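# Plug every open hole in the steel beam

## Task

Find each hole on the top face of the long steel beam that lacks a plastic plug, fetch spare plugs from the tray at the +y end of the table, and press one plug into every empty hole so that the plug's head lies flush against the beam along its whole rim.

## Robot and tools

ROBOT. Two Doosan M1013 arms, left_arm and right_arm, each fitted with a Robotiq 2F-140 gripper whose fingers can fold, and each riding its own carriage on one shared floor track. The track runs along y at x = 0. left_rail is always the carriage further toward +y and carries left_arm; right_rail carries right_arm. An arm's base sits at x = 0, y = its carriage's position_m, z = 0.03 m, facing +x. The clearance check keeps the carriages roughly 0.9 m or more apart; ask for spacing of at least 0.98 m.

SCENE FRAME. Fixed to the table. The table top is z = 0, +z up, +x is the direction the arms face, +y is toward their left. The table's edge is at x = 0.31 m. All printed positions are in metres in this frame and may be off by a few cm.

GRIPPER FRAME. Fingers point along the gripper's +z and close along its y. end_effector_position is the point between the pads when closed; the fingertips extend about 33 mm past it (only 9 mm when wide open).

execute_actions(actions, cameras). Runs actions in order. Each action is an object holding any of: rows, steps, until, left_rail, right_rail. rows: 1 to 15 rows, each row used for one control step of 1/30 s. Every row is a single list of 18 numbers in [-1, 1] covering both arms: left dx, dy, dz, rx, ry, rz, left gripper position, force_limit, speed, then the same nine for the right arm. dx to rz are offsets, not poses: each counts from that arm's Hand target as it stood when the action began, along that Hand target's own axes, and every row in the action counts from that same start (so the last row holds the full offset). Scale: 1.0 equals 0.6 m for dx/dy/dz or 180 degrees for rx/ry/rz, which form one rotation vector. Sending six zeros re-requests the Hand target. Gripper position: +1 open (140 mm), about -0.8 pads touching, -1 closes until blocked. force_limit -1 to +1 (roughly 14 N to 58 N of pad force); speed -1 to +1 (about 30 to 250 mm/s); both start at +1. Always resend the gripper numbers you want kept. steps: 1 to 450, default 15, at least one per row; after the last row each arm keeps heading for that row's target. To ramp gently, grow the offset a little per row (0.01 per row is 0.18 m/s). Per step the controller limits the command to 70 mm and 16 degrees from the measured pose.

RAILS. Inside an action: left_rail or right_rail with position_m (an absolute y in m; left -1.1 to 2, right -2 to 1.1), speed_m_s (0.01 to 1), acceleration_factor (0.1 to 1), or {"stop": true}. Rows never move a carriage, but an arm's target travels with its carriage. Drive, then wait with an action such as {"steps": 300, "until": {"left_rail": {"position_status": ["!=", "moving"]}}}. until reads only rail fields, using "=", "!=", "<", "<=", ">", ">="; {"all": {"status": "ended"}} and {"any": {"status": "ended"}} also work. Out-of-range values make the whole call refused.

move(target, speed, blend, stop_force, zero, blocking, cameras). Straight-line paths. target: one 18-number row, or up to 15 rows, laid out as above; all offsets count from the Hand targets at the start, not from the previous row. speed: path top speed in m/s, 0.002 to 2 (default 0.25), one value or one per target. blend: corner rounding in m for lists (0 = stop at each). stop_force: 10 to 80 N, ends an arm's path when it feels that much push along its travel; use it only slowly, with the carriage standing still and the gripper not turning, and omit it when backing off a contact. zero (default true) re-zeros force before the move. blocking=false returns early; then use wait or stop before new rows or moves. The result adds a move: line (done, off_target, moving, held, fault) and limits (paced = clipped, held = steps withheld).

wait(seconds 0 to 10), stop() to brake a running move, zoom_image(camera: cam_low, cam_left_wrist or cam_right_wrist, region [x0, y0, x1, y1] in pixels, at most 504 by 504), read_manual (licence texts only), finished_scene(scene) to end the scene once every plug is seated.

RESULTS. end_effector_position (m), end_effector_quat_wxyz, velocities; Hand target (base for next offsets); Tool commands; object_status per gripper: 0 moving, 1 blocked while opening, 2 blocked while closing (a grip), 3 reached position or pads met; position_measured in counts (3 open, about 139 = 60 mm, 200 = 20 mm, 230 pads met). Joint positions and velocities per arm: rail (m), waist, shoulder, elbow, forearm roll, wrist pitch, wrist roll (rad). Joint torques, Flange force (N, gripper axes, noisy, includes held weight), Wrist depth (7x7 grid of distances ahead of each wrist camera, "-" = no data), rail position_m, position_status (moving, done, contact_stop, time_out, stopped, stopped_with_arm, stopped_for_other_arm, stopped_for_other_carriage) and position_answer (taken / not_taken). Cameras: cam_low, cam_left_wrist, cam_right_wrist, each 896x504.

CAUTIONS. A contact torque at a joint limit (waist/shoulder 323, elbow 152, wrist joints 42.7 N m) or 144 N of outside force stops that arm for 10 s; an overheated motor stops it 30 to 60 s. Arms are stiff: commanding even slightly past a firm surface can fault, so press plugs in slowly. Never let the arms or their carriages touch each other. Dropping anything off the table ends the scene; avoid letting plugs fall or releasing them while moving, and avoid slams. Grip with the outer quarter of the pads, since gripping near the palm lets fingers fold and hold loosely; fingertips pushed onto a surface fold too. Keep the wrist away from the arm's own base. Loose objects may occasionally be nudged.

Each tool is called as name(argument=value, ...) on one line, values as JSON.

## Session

execute_actions(actions=[])

Scene clock: 0.00 s.
left_arm: end_effector_position=(+0.6500, +1.7153, +0.3520) position_measured=3 object_status=3 end_effector_quat_wxyz=(+0.000, +1.000, +0.000, +0.000) | right_arm: end_effector_position=(+0.6500, -1.2753, +0.3520) position_measured=3 object_status=3 end_effector_quat_wxyz=(+0.000, +1.000, +0.000, +0.000)
Joint positions: left_arm=[1.715 -0.053 0.164 1.605 0 1.373 1.518] | right_arm=[-1.275 -0.053 0.164 1.605 0 1.373 1.518]
Joint velocities: within noise
Joint torques (N m): no reading
Flange force (N): no reading
Wrist depth (mm): cam_left_wrist=[- 440 434 - - 434 439 / - - 329 325 322 337 334 / - 340 345 343 343 347 348 / - 126 - - - 132 105 / - 104 - - - - 96 / - - - - - - - / - - 594 599 599 - -] | cam_right_wrist=[444 - - - - 439 - / 333 329 329 330 330 329 330 / 344 342 344 343 344 345 343 / 358 132 360 512 358 139 364 / - 97 550 - - 122 98 / - 97 - - - - 93 / - 627 585 599 604 578 -]
Hand target: left_arm +0.6500, +1.7153, +0.3520; +0.000, +1.000, +0.000, +0.000 | right_arm +0.6500, -1.2753, +0.3520; +0.000, +1.000, +0.000, +0.000
Tool commands: left_gripper/position=+1.0 left_gripper/force_limit=+1.0 left_gripper/speed=+1.0 right_gripper/position=+1.0 right_gripper/force_limit=+1.0 right_gripper/speed=+1.0
left_rail: position_m=1.715 position_status=done
right_rail: position_m=-1.275 position_status=done

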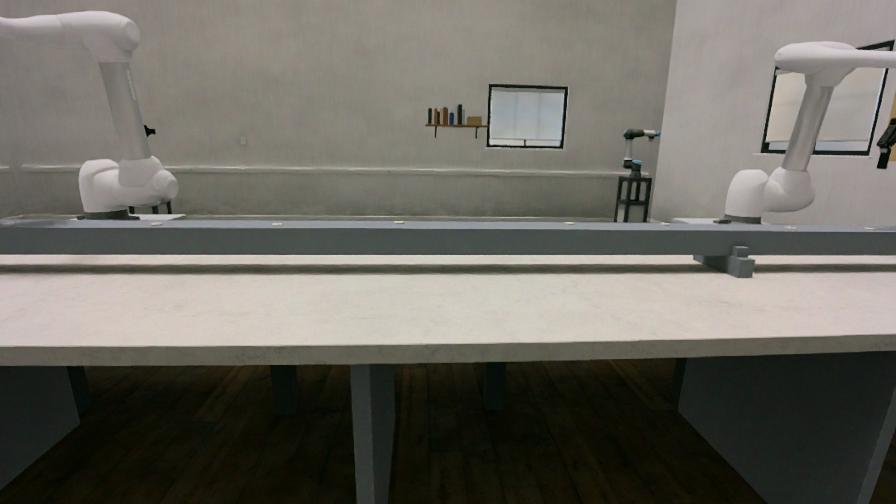

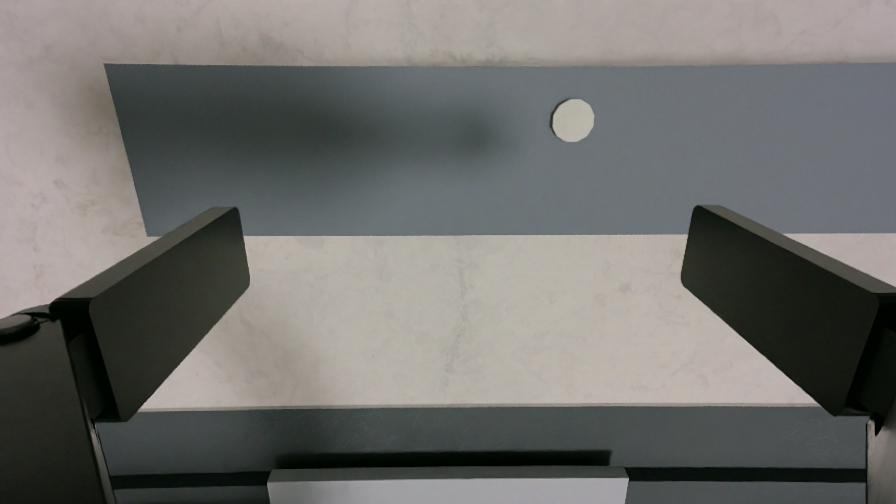

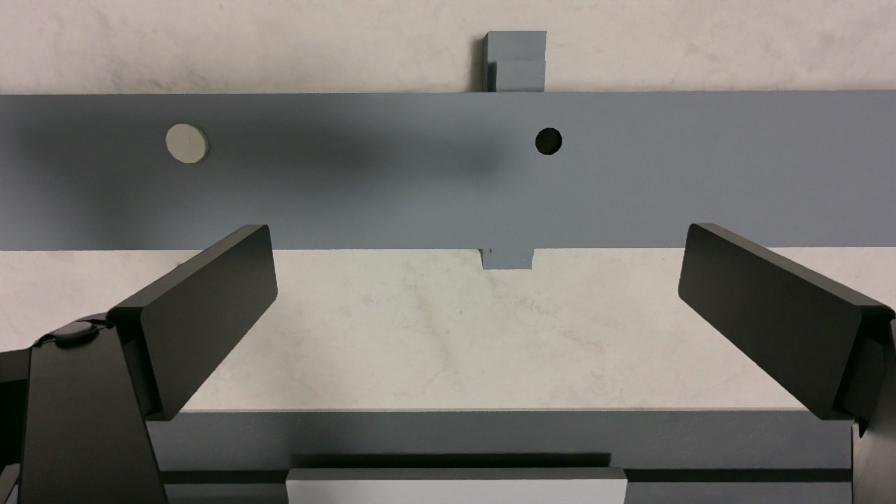

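move(target=[0,0,-0.25,0,0,0,1,1,1,0,0,-0.25,0,0,0,1,1,1], cameras=["cam_left_wrist","cam_right_wrist"])

execute_actions(actions=[{"left_rail":{"position_m":1.1,"acceleration_factor":1},"right_rail":{"position_m":-0.7},"steps":300,"until":{"all":{"status":"ended"}}}], cameras=["cam_left_wrist","cam_right_wrist"])

execute_actions(actions=[{"left_rail":{"position_m":0.5},"right_rail":{"position_m":-0.5},"steps":300,"until":{"all":{"status":"ended"}}}], cameras=["cam_left_wrist","cam_right_wrist"])

execute_actions(actions=[{"left_rail":{"position_m":2.0},"steps":300,"until":{"all":{"status":"ended"}}},{"right_rail":{"position_m":0.0},"steps":300,"until":{"all":{"status":"ended"}}}], cameras=["cam_right_wrist"])

execute_actions(actions=[{"right_rail":{"position_m":-1.8},"steps":300,"until":{"all":{"status":"ended"}}}], cameras=["cam_right_wrist"])

move(target=[-0.05,-0.7,0.3,0,0,0,0.3,1,1,0,0,0,0,0,0,1,1,1], cameras=["cam_left_wrist"])

Scene clock: 1.90 s.
left_arm: end_effector_position=(+0.6500, +1.7153, +0.5020) position_measured=3 object_status=3 end_effector_quat_wxyz=(+0.000, +1.000, +0.000, +0.000) | right_arm: end_effector_position=(+0.6500, -1.2753, +0.5020) position_measured=3 object_status=3 end_effector_quat_wxyz=(+0.000, +1.000, +0.000, +0.000)
Joint positions: left_arm=[1.715 -0.053 0.148 1.353 0 1.64 1.518] | right_arm=[-1.275 -0.053 0.148 1.353 0 1.64 1.518]
Joint torques (N m): left_arm=[4.62 -57.63 -40.75 4.32 0.06 -0.02] | right_arm=[2.34 -57.21 -41.05 4.51 -0.28 -0.48]
Flange force (N): left_arm=[2.8 7.1 -1.3] | right_arm=[1.6 3.0 -3.5]
Wrist depth (mm): cam_left_wrist=[- - - - - - - / - - 464 - - 468 - / - - 470 - 504 - - / - 138 652 - - 132 106 / - 109 - 713 - - 96 / - - 766 738 753 - - / - - 768 755 764 830 -] | cam_right_wrist=[- - - 562 570 - 578 / 477 468 478 469 469 466 486 / 492 494 494 492 493 498 506 / - 121 - - - 130 - / - 97 - - - 122 103 / - 104 772 739 757 - 93 / - - 782 757 784 868 -]
Hand target: left_arm +0.6500, +1.7153, +0.5020; +0.000, +1.000, +0.000, +0.000 | right_arm +0.6500, -1.2753, +0.5020; +0.000, +1.000, +0.000, +0.000
Off the commanded pose: left_arm 0.000 m, 0 deg | right_arm 0.000 m, 0 deg.
left_rail: position_m=1.715 position_status=done
right_rail: position_m=-1.275 position_status=done
move: done
Images, in order (width x height): cam_left_wrist 896x504, cam_right_wrist 896x504.

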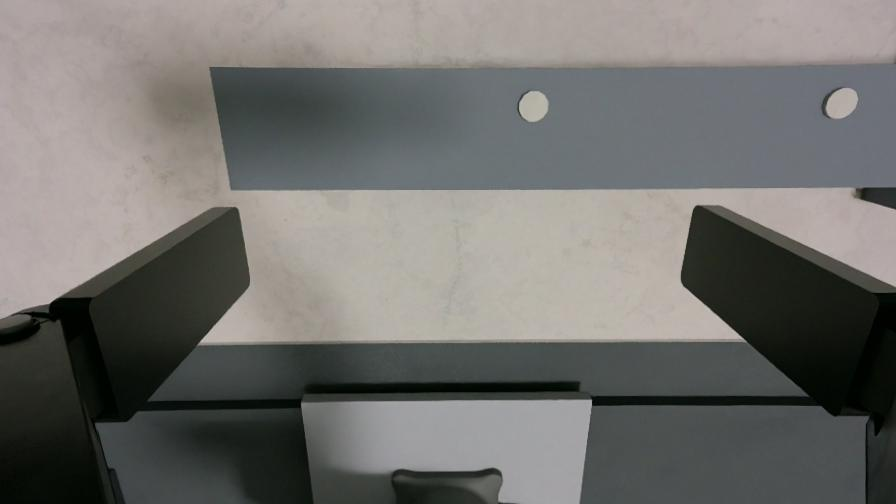

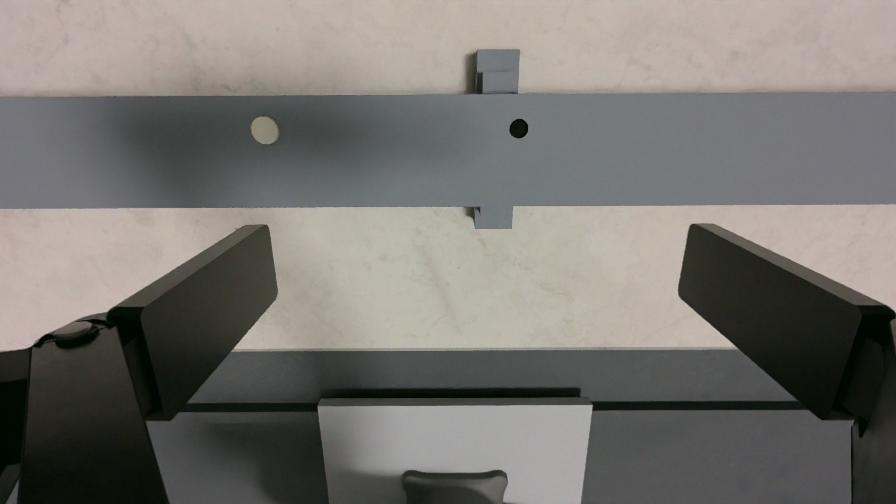

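Scene clock: 3.30 s.
left_arm: end_effector_position=(+0.6500, +1.1002, +0.5020) position_measured=3 object_status=3 end_effector_quat_wxyz=(+0.000, +1.000, +0.000, +0.000) | right_arm: end_effector_position=(+0.6500, -0.7000, +0.5020) position_measured=3 object_status=3 end_effector_quat_wxyz=(+0.000, +1.000, +0.000, +0.000) end_effector_velocity=(+0.000, +0.001, +0.000) end_effector_angular_velocity=(+0.000, +0.001, -0.001)
Joint positions: left_arm=[1.1 -0.053 0.148 1.353 0 1.64 1.518] | right_arm=[-0.7 -0.053 0.148 1.353 0 1.64 1.518]
Joint velocities: left_arm=[within noise] | right_arm=[0.001 -0.001 0 0 0 0.001 0]
Joint torques (N m): left_arm=[4.79 -57.28 -41.46 4.34 0.09 -0.02] | right_arm=[1.8 -57.08 -41.52 4.5 -0.13 -0.43]
Flange force (N): left_arm=[1.3 7.5 0.4] | right_arm=[0.4 2.5 -2.4]
Wrist depth (mm): cam_left_wrist=[- - - - 565 - - / 462 460 469 - 472 469 468 / - 510 492 - 513 495 - / - 127 - - - 132 106 / - 103 - - - - 96 / - - 727 736 771 785 - / - - 764 753 775 797 -] | cam_right_wrist=[586 567 - - - - - / 488 465 472 463 475 473 466 / 495 495 492 494 495 493 493 / - 121 - 666 - 130 - / - 97 - 666 - 122 98 / - 97 764 734 774 762 93 / - - 794 760 787 - -]
Hand target: left_arm +0.6500, +1.1001, +0.5020; +0.000, +1.000, +0.000, +0.000 | right_arm +0.6500, -0.7001, +0.5020; +0.000, +1.000, +0.000, +0.000
Tool commands: left_gripper/position=+1.0 left_gripper/force_limit=+1.0 left_gripper/speed=+1.0 right_gripper/position=+1.0 right_gripper/force_limit=+1.0 right_gripper/speed=+1.0
Off the commanded pose: left_arm 0.000 m, 0 deg | right_arm 0.000 m, 0 deg.
left_rail: position_m=1.100 position_status=done
right_rail: position_m=-0.700 position_status=done
Images, in order (width x height): cam_left_wrist 896x504, cam_right_wrist 896x504.

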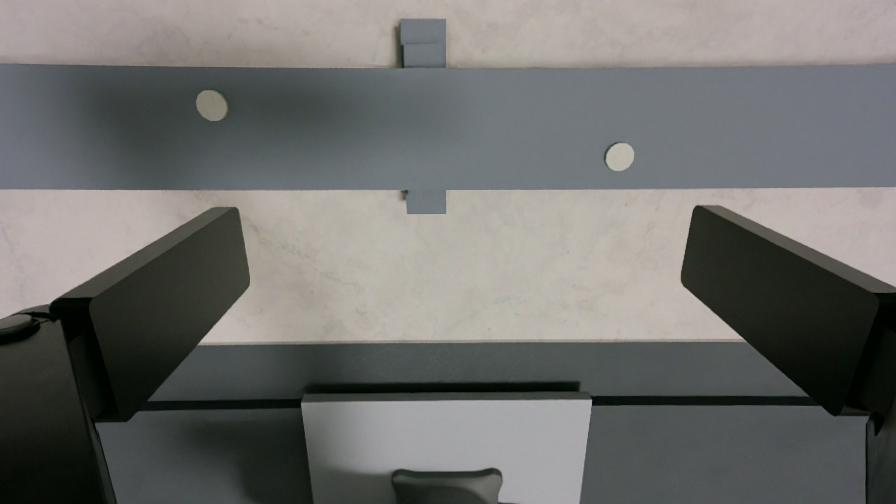

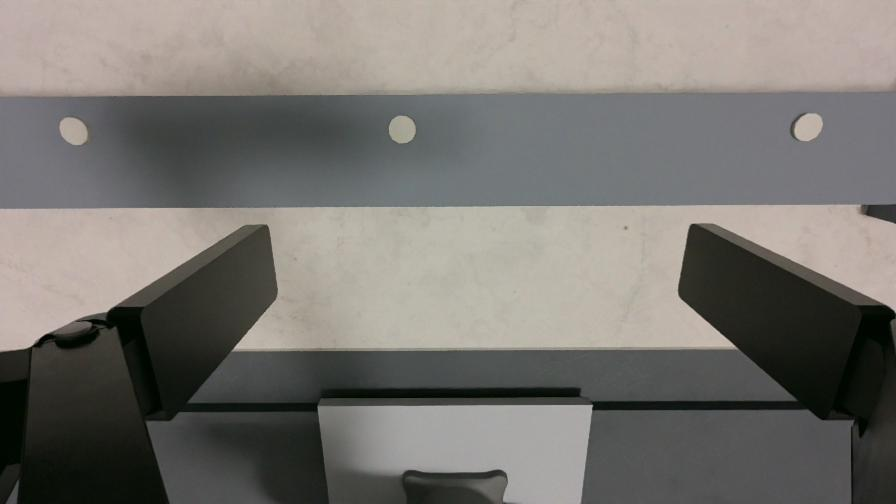

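Scene clock: 4.70 s.
left_arm: end_effector_position=(+0.6500, +0.5002, +0.5020) position_measured=3 object_status=3 end_effector_quat_wxyz=(+0.000, +1.000, +0.000, +0.000) | right_arm: end_effector_position=(+0.6500, -0.5000, +0.5020) position_measured=3 object_status=3 end_effector_quat_wxyz=(+0.000, +1.000, +0.000, +0.000)
Joint positions: left_arm=[0.5 -0.053 0.148 1.353 0 1.64 1.518] | right_arm=[-0.5 -0.053 0.148 1.353 0 1.64 1.518]
Joint torques (N m): left_arm=[4.98 -57.32 -41.36 4.35 0.06 -0.02] | right_arm=[2.05 -56.7 -41.44 4.4 -0.18 -0.55]
Flange force (N): left_arm=[1.1 7.7 0.0] | right_arm=[-0.1 2.2 -2.7]
Wrist depth (mm): cam_left_wrist=[- - - - - - - / - - - - - - - / - - - 457 - - 503 / - 127 649 - - 132 107 / - 110 - 748 715 - 96 / - 790 729 740 775 766 - / - 790 778 759 764 802 -] | cam_right_wrist=[- - - - - - - / 471 472 477 472 473 474 473 / 495 494 495 494 492 495 496 / - 121 - 715 - 130 677 / - 97 - 730 - 122 97 / - 112 734 746 699 777 93 / - 827 789 753 774 - -]
Hand target: left_arm +0.6500, +0.5001, +0.5020; +0.000, +1.000, +0.000, +0.000 | right_arm +0.6500, -0.5000, +0.5020; +0.000, +1.000, +0.000, +0.000
Tool commands: left_gripper/position=+1.0 left_gripper/force_limit=+1.0 left_gripper/speed=+1.0 right_gripper/position=+1.0 right_gripper/force_limit=+1.0 right_gripper/speed=+1.0
Off the commanded pose: left_arm 0.000 m, 0 deg | right_arm 0.000 m, 0 deg.
left_rail: position_m=0.500 position_status=done
right_rail: position_m=-0.500 position_status=done
Images, in order (width x height): cam_left_wrist 896x504, cam_right_wrist 896x504.

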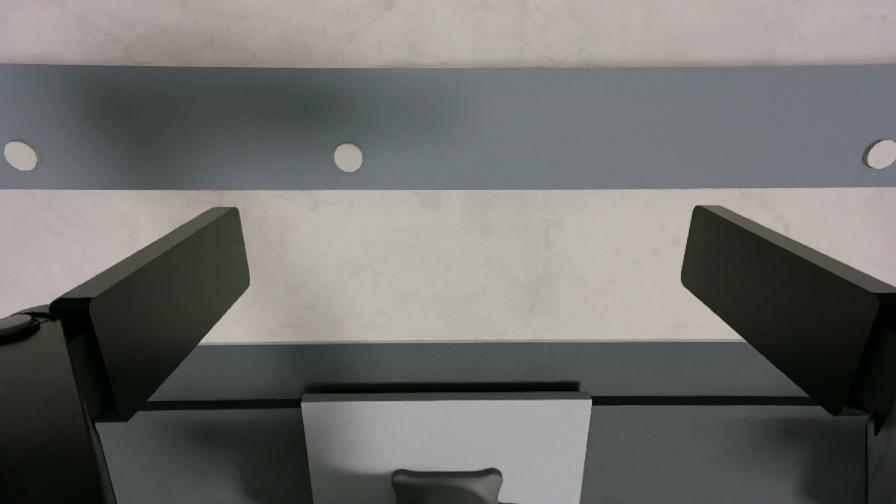

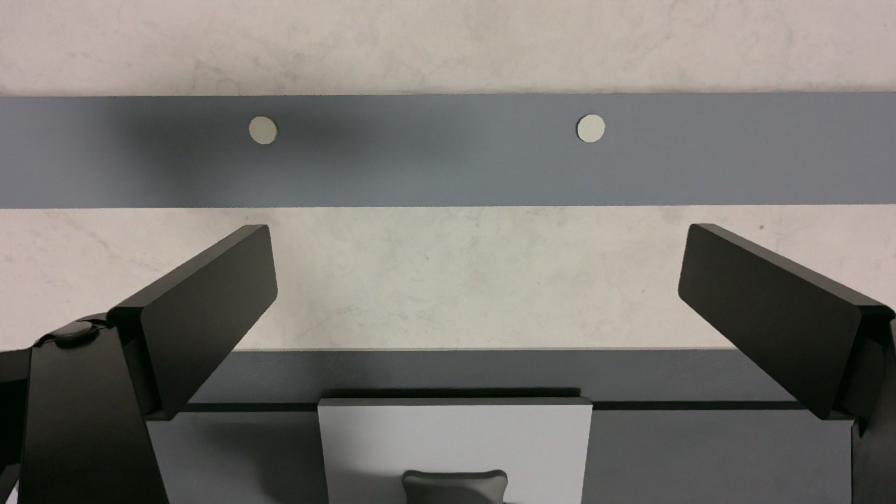

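Scene clock: 8.10 s.
left_arm: end_effector_position=(+0.6500, +2.0000, +0.5020) position_measured=3 object_status=3 end_effector_quat_wxyz=(+0.000, +1.000, +0.000, +0.000) | right_arm: end_effector_position=(+0.6500, -0.0002, +0.5020) position_measured=3 object_status=3 end_effector_quat_wxyz=(+0.000, +1.000, +0.000, +0.000) end_effector_velocity=(+0.000, +0.002, +0.000) end_effector_angular_velocity=(-0.001, +0.001, -0.001)
Joint positions: left_arm=[2 -0.053 0.148 1.353 0 1.64 1.518] | right_arm=[0 -0.053 0.148 1.353 0 1.64 1.518]
Joint velocities: left_arm=[within noise] | right_arm=[0.002 0 0 0 -0.001 0 0.002]
Joint torques (N m): left_arm=[4.58 -57.02 -41.35 4.37 0.07 -0.05] | right_arm=[1.84 -56.58 -41.48 4.47 -0.12 -0.5]
Flange force (N): left_arm=[0.8 7.0 0.1] | right_arm=[-0.1 2.3 -2.4]
Flange force at the end of the 1st action (N): left_arm=[0.8 8.0 0.0] | right_arm=[-0.2 2.4 -2.4]
Wrist depth (mm): cam_left_wrist=[- - 590 - 574 - - / - - - - 469 453 479 / - - - 629 - - 491 / - 127 - - 706 132 106 / - 110 - - 773 132 96 / - - 762 732 751 780 - / - 1693 762 755 775 835 -] | cam_right_wrist=[- - - 553 - - - / 477 473 477 473 473 467 473 / 493 493 493 495 496 497 494 / - 121 - 679 - 130 - / - 97 - 728 - 122 98 / - 97 753 732 689 - 93 / - - 777 762 774 802 -]
Hand target: left_arm +0.6500, +2.0000, +0.5020; +0.000, +1.000, +0.000, +0.000 | right_arm +0.6500, -0.0001, +0.5020; +0.000, +1.000, +0.000, +0.000
Tool commands: left_gripper/position=+1.0 left_gripper/force_limit=+1.0 left_gripper/speed=+1.0 right_gripper/position=+1.0 right_gripper/force_limit=+1.0 right_gripper/speed=+1.0
Off the commanded pose: left_arm 0.000 m, 0 deg | right_arm 0.000 m, 0 deg.
left_rail: position_m=2.000 position_status=done
right_rail: position_m=0.000 position_status=done
Images, in order (width x height): cam_right_wrist 896x504.

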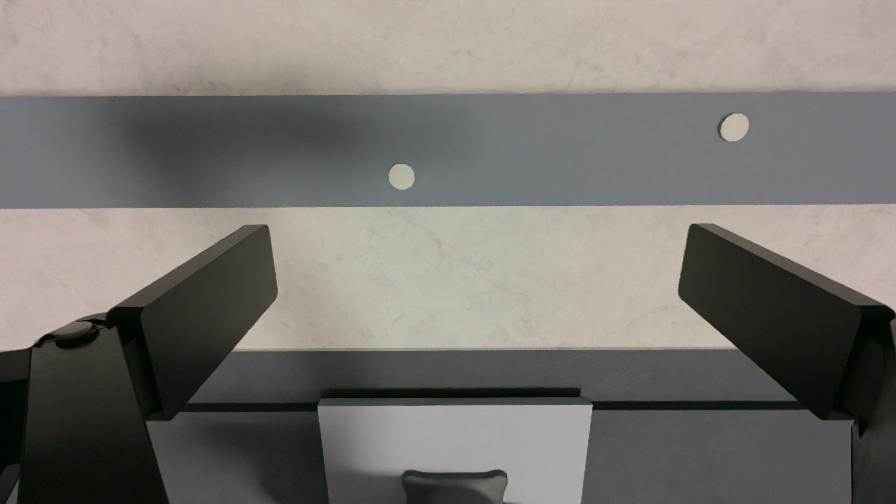

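Scene clock: 10.70 s.
left_arm: end_effector_position=(+0.6500, +2.0000, +0.5020) position_measured=3 object_status=3 end_effector_quat_wxyz=(+0.000, +1.000, +0.000, +0.000) | right_arm: end_effector_position=(+0.6500, -1.7999, +0.5020) position_measured=3 object_status=3 end_effector_quat_wxyz=(+0.000, +1.000, +0.000, +0.000) end_effector_velocity=(+0.000, -0.002, +0.000) end_effector_angular_velocity=(+0.000, +0.000, +0.001)
Joint positions: left_arm=[2 -0.053 0.148 1.353 0 1.64 1.518] | right_arm=[-1.8 -0.053 0.148 1.353 0 1.64 1.518]
Joint velocities: left_arm=[within noise] | right_arm=[-0.002 0.001 0 0 0 0.001 0]
Joint torques (N m): left_arm=[4.71 -57.26 -41.51 4.34 0.1 -0.02] | right_arm=[2.24 -57.13 -41.42 4.45 -0.14 -0.48]
Flange force (N): left_arm=[0.8 7.3 0.2] | right_arm=[0.7 2.5 -2.6]
Wrist depth (mm): cam_left_wrist=[- - - - - - 605 / 583 - - - 475 - - / 602 611 - - - - 646 / - 127 - - - 132 662 / - 110 692 - - - 96 / - 1649 740 736 744 - - / - 1715 753 759 785 804 -] | cam_right_wrist=[563 - - - 561 - - / 477 474 468 513 479 475 - / 498 493 491 489 491 495 - / - 132 - 683 697 130 - / - 97 - 681 687 122 97 / - 104 757 728 741 784 93 / - - 807 757 779 832 -]
Hand target: left_arm +0.6500, +2.0000, +0.5020; +0.000, +1.000, +0.000, +0.000 | right_arm +0.6500, -1.7999, +0.5020; +0.000, +1.000, +0.000, +0.000
Tool commands: left_gripper/position=+1.0 left_gripper/force_limit=+1.0 left_gripper/speed=+1.0 right_gripper/position=+1.0 right_gripper/force_limit=+1.0 right_gripper/speed=+1.0
Off the commanded pose: left_arm 0.000 m, 0 deg | right_arm 0.000 m, 0 deg.
left_rail: position_m=2.000 position_status=done
right_rail: position_m=-1.800 position_status=done
Images, in order (width x height): cam_right_wrist 896x504.

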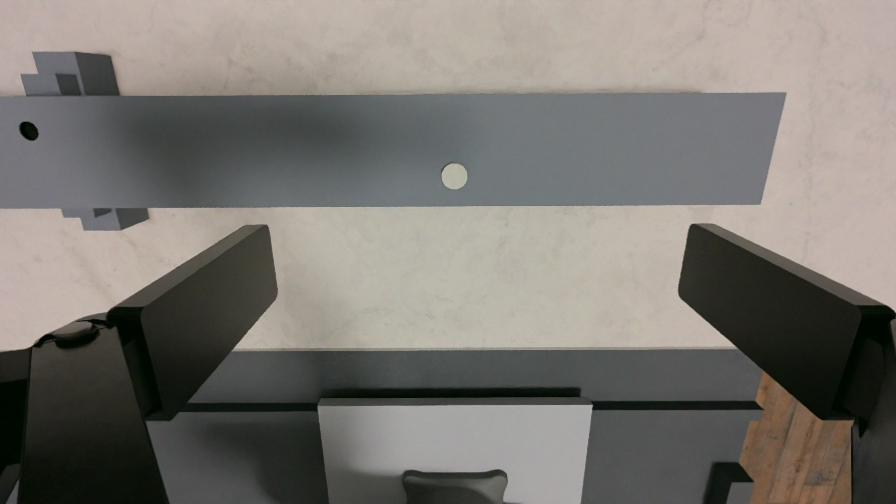

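Scene clock: 13.00 s.
left_arm: end_effector_position=(+0.6200, +2.4200, +0.3221) position_measured=91 object_status=3 end_effector_quat_wxyz=(+0.000, +1.000, +0.000, +0.000) | right_arm: end_effector_position=(+0.6500, -1.8000, +0.5020) position_measured=3 object_status=3 end_effector_quat_wxyz=(+0.000, +1.000, +0.000, +0.000)
Joint positions: left_arm=[2 0.549 0.33 1.447 0 1.365 2.12] | right_arm=[-1.8 -0.053 0.148 1.353 0 1.64 1.518]
Joint torques (N m): left_arm=[4.67 -75.65 -40.64 4.26 0.12 0.14] | right_arm=[2.08 -57.24 -41.36 4.5 -0.22 -0.52]
Flange force (N): left_arm=[5.7 4.1 0.7] | right_arm=[1.0 2.2 -2.9]
Wrist depth (mm): cam_left_wrist=[1024 - 412 - 410 412 420 / 1066 - 408 428 425 434 - / 1151 445 442 470 453 - 458 / 1257 - 125 - 147 121 481 / - 84 - - - 106 - / - - 546 547 511 - 68 / - - 1497 1497 - - -] | cam_right_wrist=[- - - - - - - / 473 470 - 458 473 473 - / 500 493 - 483 492 495 - / - 121 - - - 130 - / - 97 - - - 122 98 / - 104 739 730 721 789 93 / - - 772 755 794 810 -]
Hand target: left_arm +0.6200, +2.4201, +0.3220; +0.000, +1.000, +0.000, +0.000 | right_arm +0.6500, -1.8000, +0.5020; +0.000, +1.000, +0.000, +0.000
Off the commanded pose: left_arm 0.000 m, 0 deg | right_arm 0.000 m, 0 deg.
left_rail: position_m=2.000 position_status=done
right_rail: position_m=-1.800 position_status=done
move: done
Images, in order (width x height): cam_left_wrist 896x504.

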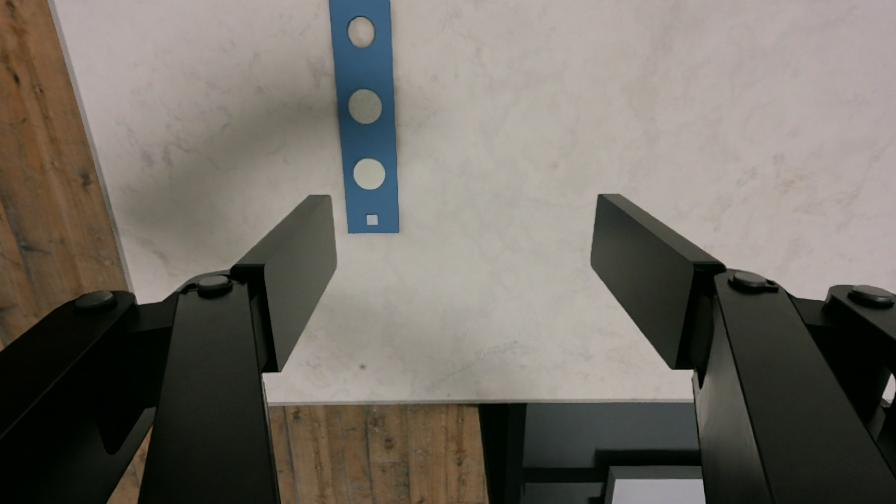

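move(target=[-0.05,-0.1258,0.4,0,0,0,-0.1,-1,0,0,0,0,0,0,0,1,1,1], speed=0.3, cameras=["cam_left_wrist"])

zoom_image(camera="cam_left_wrist", region=[380, 20, 540, 280])

Scene clock: 15.00 s.
left_arm: end_effector_position=(+0.5900, +2.4954, +0.0821) position_measured=141 object_status=3 end_effector_quat_wxyz=(+0.000, +1.000, +0.000, +0.000) | right_arm: end_effector_position=(+0.6500, -1.8000, +0.5020) position_measured=3 object_status=3 end_effector_quat_wxyz=(+0.000, +1.000, +0.000, +0.000)
Joint positions: left_arm=[2 0.654 0.512 1.644 0 0.986 2.224] | right_arm=[-1.8 -0.053 0.148 1.353 0 1.64 1.518]
Joint torques (N m): left_arm=[5.02 -87.41 -34.51 3.64 0.16 0.05] | right_arm=[2.1 -56.77 -41.53 4.48 -0.2 -0.44]
Flange force (N): left_arm=[7.4 2.7 3.0] | right_arm=[-0.1 2.5 -2.4]
Wrist depth (mm): cam_left_wrist=[191 192 192 184 192 194 195 / 199 201 199 192 201 204 205 / - 213 213 203 218 215 216 / 222 221 118 217 131 226 227 / 233 90 117 243 131 - - / - - - 256 - - - / - - 272 270 - - -] | cam_right_wrist=[- - 559 - 581 - - / 503 477 477 473 475 461 583 / 492 501 488 483 492 499 - / - 132 685 711 - 130 - / - 97 701 - - 122 98 / - 112 715 734 797 764 93 / - 799 799 757 769 813 -]
Hand target: left_arm +0.5900, +2.4955, +0.0820; +0.000, +1.000, +0.000, +0.000 | right_arm +0.6500, -1.8000, +0.5020; +0.000, +1.000, +0.000, +0.000
Off the commanded pose: left_arm 0.000 m, 0 deg | right_arm 0.000 m, 0 deg.
left_rail: position_m=2.000 position_status=done
right_rail: position_m=-1.800 position_status=done
move: done
Images, in order (width x height): cam_left_wrist 896x504.

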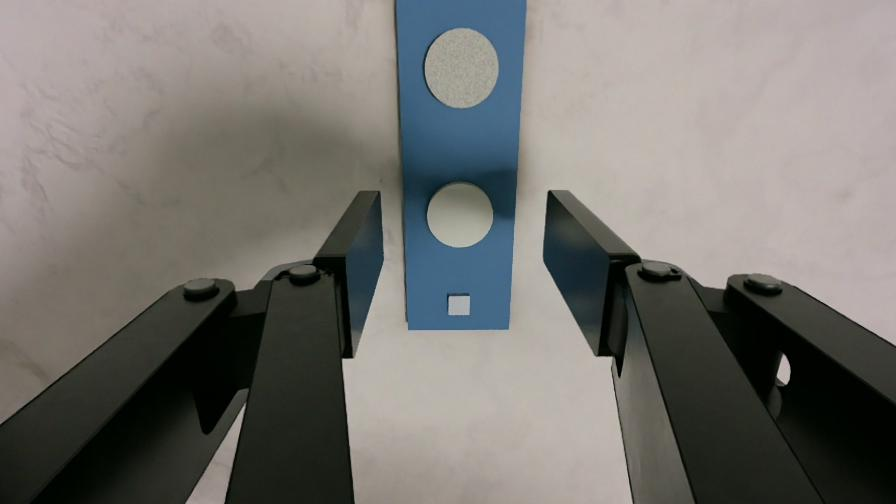

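Scaled by 1.938.

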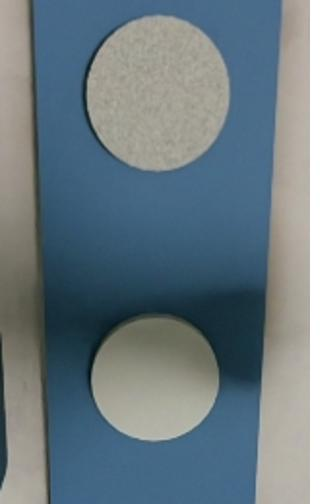

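move(target=[[-0.0082,0.0005,0,0,0,0,-1,-1,0.5,0,0,0,0,0,0,1,1,1],[-0.0082,0.0005,0.053,0,0,0,-1,-1,0.5,0,0,0,0,0,0,1,1,1]], speed=0.1, cameras=[])

move(target=[0,0,0.02,0,0,0,-1,-1,0.5,0,0,0,0,0,0,1,1,1], speed=0.008, stop_force=10, cameras=["cam_left_wrist"])

Scene clock: 16.77 s.
left_arm: end_effector_position=(+0.5851, +2.4952, +0.0503) position_measured=235 object_status=3 end_effector_quat_wxyz=(+0.000, +1.000, +0.000, +0.000) | right_arm: end_effector_position=(+0.6500, -1.8000, +0.5020) position_measured=3 object_status=3 end_effector_quat_wxyz=(+0.000, +1.000, +0.000, +0.000)
Joint positions: left_arm=[2 0.657 0.536 1.673 0 0.933 2.228] | right_arm=[-1.8 -0.053 0.148 1.353 0 1.64 1.518]
Joint torques (N m): left_arm=[4.9 -88.37 -33.63 3.52 0.17 -0.02] | right_arm=[1.99 -56.43 -41.58 4.42 -0.13 -0.47]
Flange force (N): left_arm=[6.4 3.1 3.4] | right_arm=[-0.7 2.4 -2.2]
Wrist depth (mm): cam_left_wrist=[163 162 165 154 166 167 168 / 171 175 171 165 173 175 174 / 182 181 181 172 182 183 186 / 190 190 189 107 191 194 195 / 201 200 84 84 84 202 206 / 211 - - - - - 220 / - - - - - - -] | cam_right_wrist=[567 585 - - - - - / 512 470 447 472 - 461 613 / 500 499 498 492 506 506 - / - 121 - - - 131 654 / - 97 - - - 130 97 / - 104 755 757 764 - 93 / - - 784 764 769 821 -]
Hand target: left_arm +0.5851, +2.4952, +0.0502; +0.000, +1.000, +0.000, +0.000 | right_arm +0.6500, -1.8000, +0.5020; +0.000, +1.000, +0.000, +0.000
Off the commanded pose: left_arm 0.000 m, 0 deg | right_arm 0.000 m, 0 deg.
left_rail: position_m=2.000 position_status=done
right_rail: position_m=-1.800 position_status=done
move: done
No camera images: "cameras" was empty.

Scene clock: 17.67 s.
left_arm: end_effector_position=(+0.5851, +2.4952, +0.0479) position_measured=235 object_status=3 end_effector_quat_wxyz=(+0.000, +1.000, +0.000, +0.000) | right_arm: end_effector_position=(+0.6500, -1.8000, +0.5020) position_measured=3 object_status=3 end_effector_quat_wxyz=(+0.000, +1.000, +0.000, +0.000)
Joint positions: left_arm=[2 0.657 0.538 1.674 0 0.929 2.228] | right_arm=[-1.8 -0.053 0.148 1.353 0 1.64 1.518]
Joint torques (N m): left_arm=[5.14 -75.2 -28.06 3.63 -1.11 -0.02] | right_arm=[1.96 -56.86 -41.74 4.46 -0.15 -0.4]
Flange force (N): left_arm=[3.4 6.1 -14.8] | right_arm=[-0.4 2.2 -2.0]
Wrist depth (mm): cam_left_wrist=[160 161 161 152 161 163 164 / 168 169 169 163 169 170 172 / 178 178 178 168 178 182 182 / 190 188 187 108 188 190 187 / 198 197 84 84 84 - 204 / 209 - - - - - 215 / - - - - - - -] | cam_right_wrist=[- - - 578 - - - / 486 481 - 465 477 469 - / 496 493 489 487 493 493 - / - 121 - 672 663 139 - / - 97 - 705 705 130 98 / - 97 728 755 753 772 93 / - 906 824 760 760 799 -]
Hand target: left_arm +0.5851, +2.4952, +0.0479; +0.000, +1.000, +0.000, +0.000 (not the last commanded pose) | right_arm +0.6500, -1.8000, +0.5020; +0.000, +1.000, +0.000, +0.000
Off the commanded pose: left_arm 0.010 m, 0 deg | right_arm 0.000 m, 0 deg.
left_rail: position_m=2.000 position_status=done
right_rail: position_m=-1.800 position_status=done
move: contact (left_arm)
Images, in order (width x height): cam_left_wrist 896x504.

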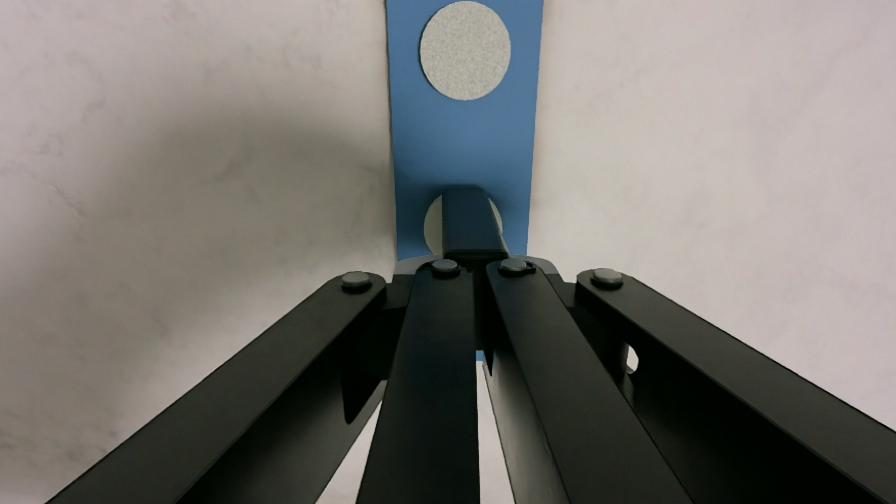

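move(target=[[0,0,-0.015,0,0,0,-1,-1,0.5,0,0,0,0,0,0,1,1,1],[0,0,-0.015,0,0,0,-0.26,-1,0,0,0,0,0,0,0,1,1,1],[0,0,0.0045,0,0,0,-0.26,-1,0,0,0,0,0,0,0,1,1,1]], speed=[0.1,0.05,0.03], cameras=["cam_left_wrist"])

move(target=[0,0,0,0,0,0,-1,0,-1,0,0,0,0,0,0,1,1,1], cameras=["cam_left_wrist"])

move(target=[0,0,-0.1,0,0,0,-1,0,-1,0,0,0,0,0,0,1,1,1], speed=0.1, cameras=["cam_left_wrist"])

Scene clock: 20.30 s.
left_arm: end_effector_position=(+0.5851, +2.4952, +0.0452) position_measured=162 object_status=3 end_effector_quat_wxyz=(+0.000, +1.000, +0.000, +0.000) | right_arm: end_effector_position=(+0.6500, -1.8000, +0.5020) position_measured=3 object_status=3 end_effector_quat_wxyz=(+0.000, +1.000, +0.000, +0.000)
Joint positions: left_arm=[2 0.657 0.541 1.675 0 0.925 2.228] | right_arm=[-1.8 -0.053 0.148 1.353 0 1.64 1.518]
Joint torques (N m): left_arm=[4.64 -87.53 -33.16 3.49 0.03 -0.04] | right_arm=[2.13 -56.61 -41.28 4.49 -0.25 -0.48]
Flange force (N): left_arm=[5.5 3.4 1.7] | right_arm=[0.2 2.8 -3.1]
Wrist depth (mm): cam_left_wrist=[158 158 159 149 157 161 161 / 166 166 167 160 168 169 170 / 173 174 176 167 176 178 181 / 187 185 182 175 147 187 191 / 195 - 108 189 185 85 199 / - - - 215 - - - / - - - 227 - - -] | cam_right_wrist=[541 571 - 566 - - - / 513 470 457 477 475 469 582 / - 485 - 487 494 - - / 650 121 652 - - 130 - / - 97 - - - 122 98 / - 104 832 757 687 - 93 / - 816 797 757 772 - -]
Hand target: left_arm +0.5851, +2.4952, +0.0452; +0.000, +1.000, +0.000, +0.000 | right_arm +0.6500, -1.8000, +0.5020; +0.000, +1.000, +0.000, +0.000
Off the commanded pose: left_arm 0.000 m, 0 deg | right_arm 0.000 m, 0 deg.
left_rail: position_m=2.000 position_status=done
right_rail: position_m=-1.800 position_status=done
move: done
Images, in order (width x height): cam_left_wrist 896x504.

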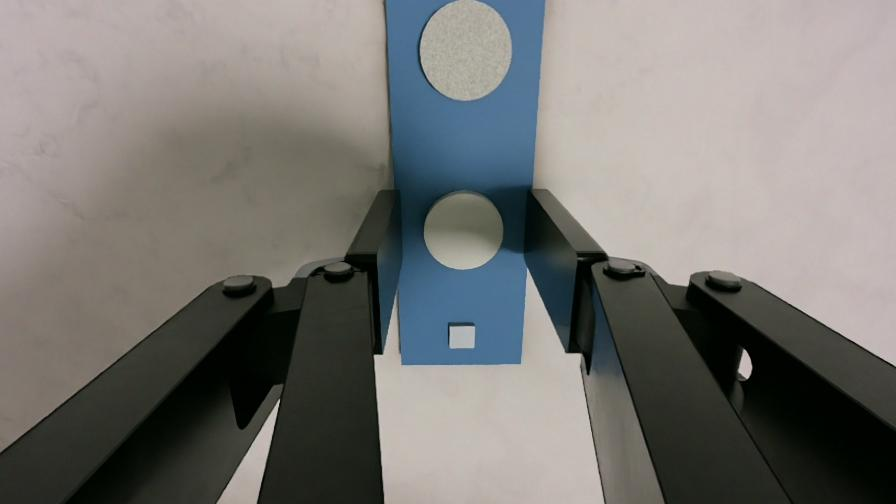

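Scene clock: 21.47 s.
left_arm: end_effector_position=(+0.5851, +2.4952, +0.0452) position_measured=194 object_status=0 end_effector_quat_wxyz=(+0.000, +1.000, +0.000, +0.000) | right_arm: end_effector_position=(+0.6500, -1.8000, +0.5020) position_measured=3 object_status=3 end_effector_quat_wxyz=(+0.000, +1.000, +0.000, +0.000)
Joint positions: left_arm=[2 0.657 0.541 1.675 0 0.925 2.228] | right_arm=[-1.8 -0.053 0.148 1.353 0 1.64 1.518]
Joint torques (N m): left_arm=[4.49 -81.26 -29.43 3.38 0.02 -0.02] | right_arm=[2 -56.54 -41.54 4.42 -0.15 -0.44]
Flange force (N): left_arm=[5.6 3.1 -6.4] | right_arm=[-0.5 2.4 -2.3]
Wrist depth (mm): cam_left_wrist=[158 158 159 149 160 161 162 / 165 166 167 160 168 166 170 / 172 174 174 166 177 178 179 / 186 185 184 169 184 188 191 / 196 - - 188 89 89 201 / - - - 210 - - 68 / - - - - - - -] | cam_right_wrist=[- - - 567 570 - - / 505 458 476 473 472 461 605 / 493 487 490 494 495 513 - / 654 132 - - - 131 - / - 97 - - - 122 98 / - 97 697 750 663 755 93 / - 816 792 753 774 818 -]
Hand target: left_arm +0.5851, +2.4952, +0.0452; +0.000, +1.000, +0.000, +0.000 | right_arm +0.6500, -1.8000, +0.5020; +0.000, +1.000, +0.000, +0.000
Off the commanded pose: left_arm 0.000 m, 0 deg | right_arm 0.000 m, 0 deg.
left_rail: position_m=2.000 position_status=done
right_rail: position_m=-1.800 position_status=done
move: done
Images, in order (width x height): cam_left_wrist 896x504.

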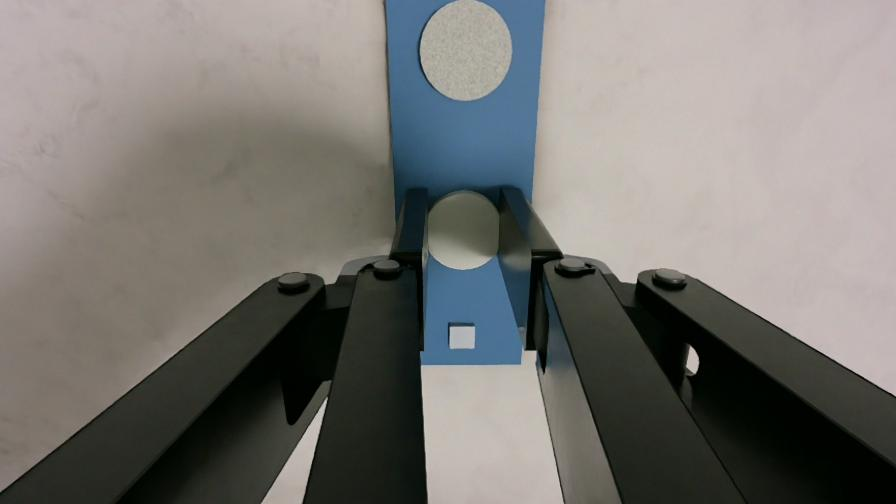

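Scene clock: 22.47 s.
left_arm: end_effector_position=(+0.5851, +2.4952, +0.1051) position_measured=194 object_status=2 end_effector_quat_wxyz=(+0.000, +1.000, +0.000, +0.000) | right_arm: end_effector_position=(+0.6500, -1.8000, +0.5020) position_measured=3 object_status=3 end_effector_quat_wxyz=(+0.000, +1.000, +0.000, +0.000)
Joint positions: left_arm=[2 0.657 0.486 1.636 0 1.019 2.228] | right_arm=[-1.8 -0.053 0.148 1.353 0 1.64 1.518]
Joint torques (N m): left_arm=[4.76 -85.37 -35.67 3.7 0.02 -0.04] | right_arm=[2.45 -57.28 -41.63 4.45 -0.14 -0.48]
Flange force (N): left_arm=[5.8 3.4 2.5] | right_arm=[0.3 2.7 -2.3]
Wrist depth (mm): cam_left_wrist=[212 214 213 204 214 216 216 / 222 222 223 219 224 225 225 / 232 234 232 225 234 239 242 / 250 248 242 169 122 249 252 / 261 - - 261 89 84 268 / - - - 281 - - 68 / - - - - - - -] | cam_right_wrist=[- - - - - - - / 480 469 467 469 469 452 - / 497 473 494 494 500 494 633 / - 122 713 683 - 130 - / - 97 707 760 - 122 98 / - 97 760 816 762 772 93 / - 824 792 760 769 813 -]
Hand target: left_arm +0.5851, +2.4952, +0.1052; +0.000, +1.000, +0.000, +0.000 | right_arm +0.6500, -1.8000, +0.5020; +0.000, +1.000, +0.000, +0.000
Off the commanded pose: left_arm 0.000 m, 0 deg | right_arm 0.000 m, 0 deg.
left_rail: position_m=2.000 position_status=done
right_rail: position_m=-1.800 position_status=done
move: done
Images, in order (width x height): cam_left_wrist 896x504.

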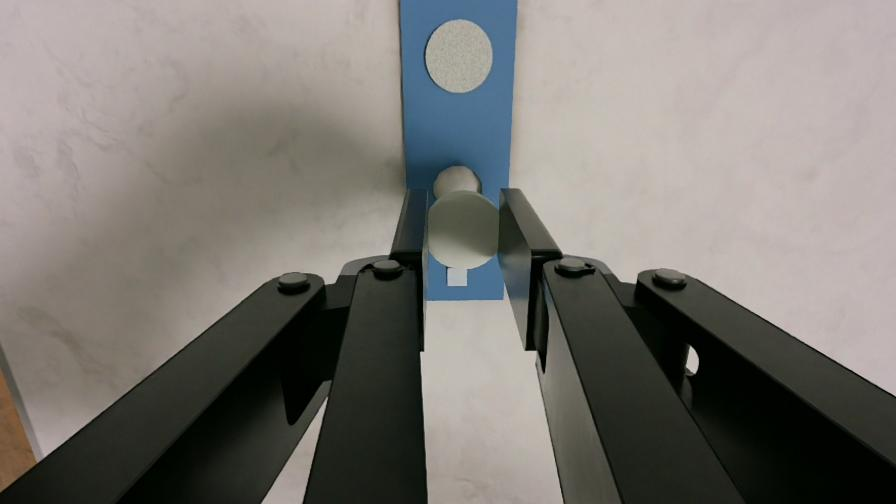

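move(target=[0.03,0.8253,-0.4,0,0,0,-1,0,-1,0,0,0,0,0,0,1,1,1], speed=0.35, cameras=[])

execute_actions(actions=[{"right_rail":{"position_m":-2.0},"left_rail":{"position_m":-1.01,"acceleration_factor":0.5},"steps":450,"until":{"all":{"status":"ended"}}}], cameras=["cam_left_wrist"])

Scene clock: 25.00 s.
left_arm: end_effector_position=(+0.6031, +2.0001, +0.3451) position_measured=194 object_status=2 end_effector_quat_wxyz=(+0.000, +1.000, +0.000, +0.000) | right_arm: end_effector_position=(+0.6500, -1.8000, +0.5020) position_measured=3 object_status=3 end_effector_quat_wxyz=(+0.000, +1.000, +0.000, +0.000)
Joint positions: left_arm=[2 -0.057 0.091 1.7 0 1.35 1.514] | right_arm=[-1.8 -0.053 0.148 1.353 0 1.64 1.518]
Joint torques (N m): left_arm=[5.4 -50.58 -40.6 4.29 0.14 -0.31] | right_arm=[2.21 -56.77 -41.45 4.43 -0.21 -0.46]
Flange force (N): left_arm=[0.5 8.4 0.6] | right_arm=[0.2 2.9 -2.6]
Wrist depth (mm): cam_left_wrist=[- 429 425 425 305 308 308 / - 450 - 458 - - 320 / - - - - - 337 341 / - - - 169 122 - - / - - - 523 89 84 - / - - - - - - - / - - - 577 - - -] | cam_right_wrist=[- 557 - - 571 582 - / 478 469 483 468 464 473 - / 494 - 487 491 - 486 - / - 121 - 675 - 130 - / - 97 683 737 709 122 97 / - 104 762 737 750 - 93 / - - 807 753 777 - -]
Hand target: left_arm +0.6031, +2.0000, +0.3451; +0.000, +1.000, +0.000, +0.000 | right_arm +0.6500, -1.8000, +0.5020; +0.000, +1.000, +0.000, +0.000
Off the commanded pose: left_arm 0.000 m, 0 deg | right_arm 0.000 m, 0 deg.
left_rail: position_m=2.000 position_status=done
right_rail: position_m=-1.800 position_status=done
move: done
No camera images: "cameras" was empty.

Scene clock: 29.37 s.
left_arm: end_effector_position=(+0.6031, -1.0099, +0.3451) position_measured=194 object_status=2 end_effector_quat_wxyz=(+0.000, +1.000, +0.000, +0.000) | right_arm: end_effector_position=(+0.6500, -2.0000, +0.5020) position_measured=3 object_status=3 end_effector_quat_wxyz=(+0.000, +1.000, +0.000, +0.000)
Joint positions: left_arm=[-1.01 -0.057 0.091 1.7 0 1.35 1.514] | right_arm=[-2 -0.053 0.148 1.353 0 1.64 1.518]
Joint torques (N m): left_arm=[4.73 -50.34 -40.59 4.28 0.08 -0.04] | right_arm=[1.89 -57.02 -41.49 4.46 -0.18 -0.58]
Flange force (N): left_arm=[0.5 7.9 0.7] | right_arm=[0.4 2.0 -2.6]
Wrist depth (mm): cam_left_wrist=[305 299 301 - 314 - - / 316 319 - 322 317 322 322 / 473 330 - 329 331 479 335 / 502 - - 159 122 - - / - - - - 89 84 - / - - - - - - - / - - - 575 - - -] | cam_right_wrist=[- 588 - 564 583 - - / 460 497 481 468 601 661 - / 499 484 495 483 487 - - / 642 131 - - - 130 - / - 97 - - - 122 98 / - 762 772 719 741 1705 93 / - 818 802 753 787 1742 -]
Hand target: left_arm +0.6031, -1.0099, +0.3451; +0.000, +1.000, +0.000, +0.000 | right_arm +0.6500, -2.0000, +0.5020; +0.000, +1.000, +0.000, +0.000
Tool commands: left_gripper/position=-1.0 left_gripper/force_limit=+0.0 left_gripper/speed=-1.0 right_gripper/position=+1.0 right_gripper/force_limit=+1.0 right_gripper/speed=+1.0
Off the commanded pose: left_arm 0.000 m, 0 deg | right_arm 0.000 m, 0 deg.
left_rail: position_m=-1.010 position_status=done
right_rail: position_m=-2.000 position_status=done
Images, in order (width x height): cam_left_wrist 896x504.

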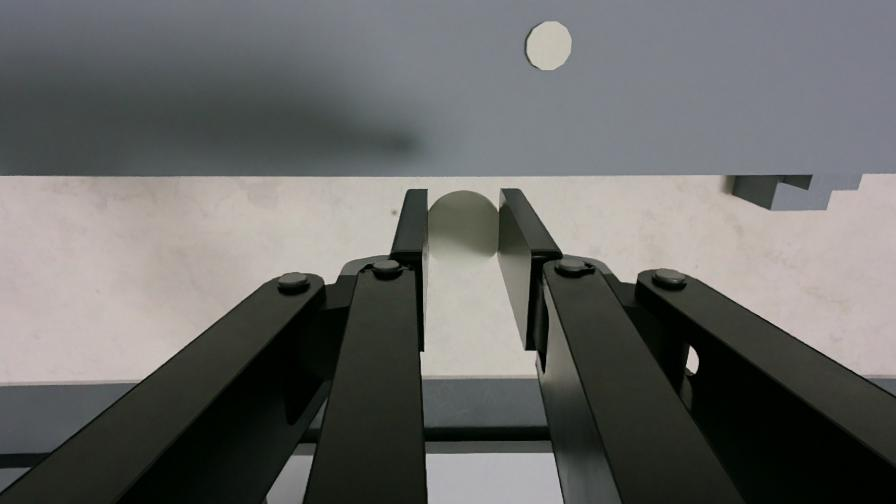

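move(target=[[0.0775,0.5517,0.12,0,0,0,-1,0,-1,0,0,0,0,0,0,1,1,1],[0.0775,0.5517,0.235,0,0,0,-1,0,-1,0,0,0,0,0,0,1,1,1]], speed=0.2, blend=[0.03,0], cameras=["cam_left_wrist"])

zoom_image(camera="cam_left_wrist", region=[380, 120, 540, 280])

Scene clock: 32.60 s.
left_arm: end_effector_position=(+0.6496, -1.3410, +0.2042) position_measured=194 object_status=2 end_effector_quat_wxyz=(+0.000, +1.000, +0.000, +0.000) | right_arm: end_effector_position=(+0.6500, -2.0000, +0.5020) position_measured=3 object_status=3 end_effector_quat_wxyz=(+0.000, +1.000, +0.000, +0.000)
Joint positions: left_arm=[-1.01 -0.519 0.358 1.63 0 1.154 1.052] | right_arm=[-2 -0.053 0.148 1.353 0 1.64 1.518]
Joint torques (N m): left_arm=[5.08 -75.96 -38.17 4.03 -0.06 -0.03] | right_arm=[2.78 -56.67 -41.57 4.44 -0.17 -0.5]
Flange force (N): left_arm=[-1.1 7.1 1.3] | right_arm=[-0.2 3.7 -2.2]
Wrist depth (mm): cam_left_wrist=[298 299 300 219 302 301 303 / 184 185 185 185 186 187 188 / 194 194 195 193 196 198 198 / 206 - 204 156 203 209 209 / 215 - - 214 89 89 225 / - - - - - - 65 / - - - - - - -] | cam_right_wrist=[- 566 - - - - - / - 468 472 470 476 - - / 497 498 483 520 - - - / 650 132 619 672 - 130 - / - 97 - - - 122 98 / - 104 757 755 743 1659 93 / - - 782 748 779 1767 -]
Hand target: left_arm +0.6496, -1.3410, +0.2041; +0.000, +1.000, +0.000, +0.000 | right_arm +0.6500, -2.0000, +0.5020; +0.000, +1.000, +0.000, +0.000
Off the commanded pose: left_arm 0.000 m, 0 deg | right_arm 0.000 m, 0 deg.
left_rail: position_m=-1.010 position_status=done
right_rail: position_m=-2.000 position_status=done
move: done
Images, in order (width x height): cam_left_wrist 896x504.

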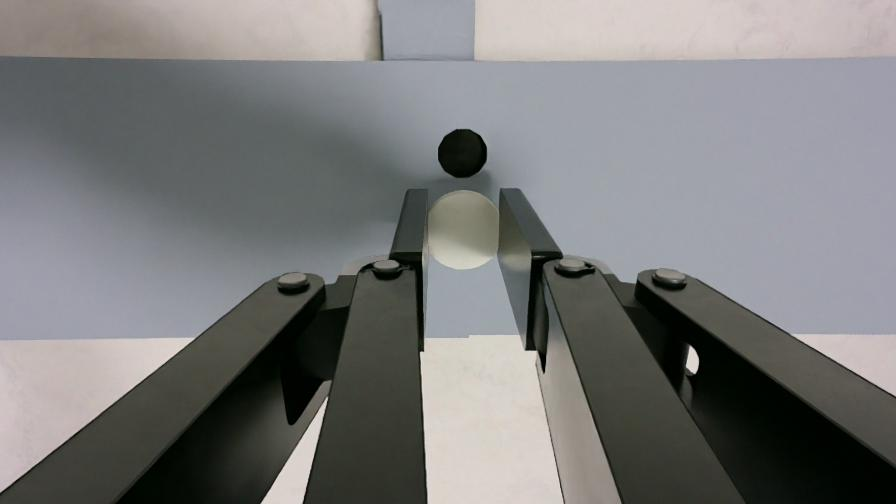

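Scaled by 3.150.

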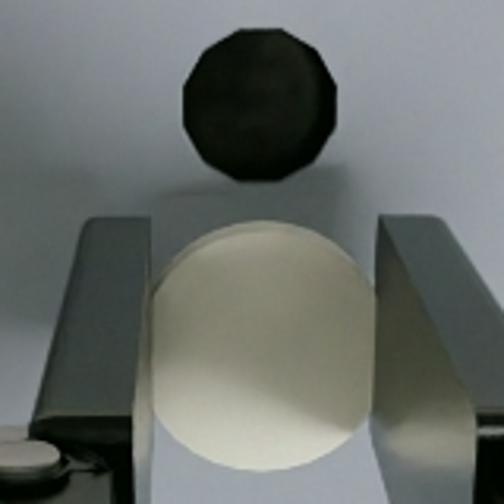

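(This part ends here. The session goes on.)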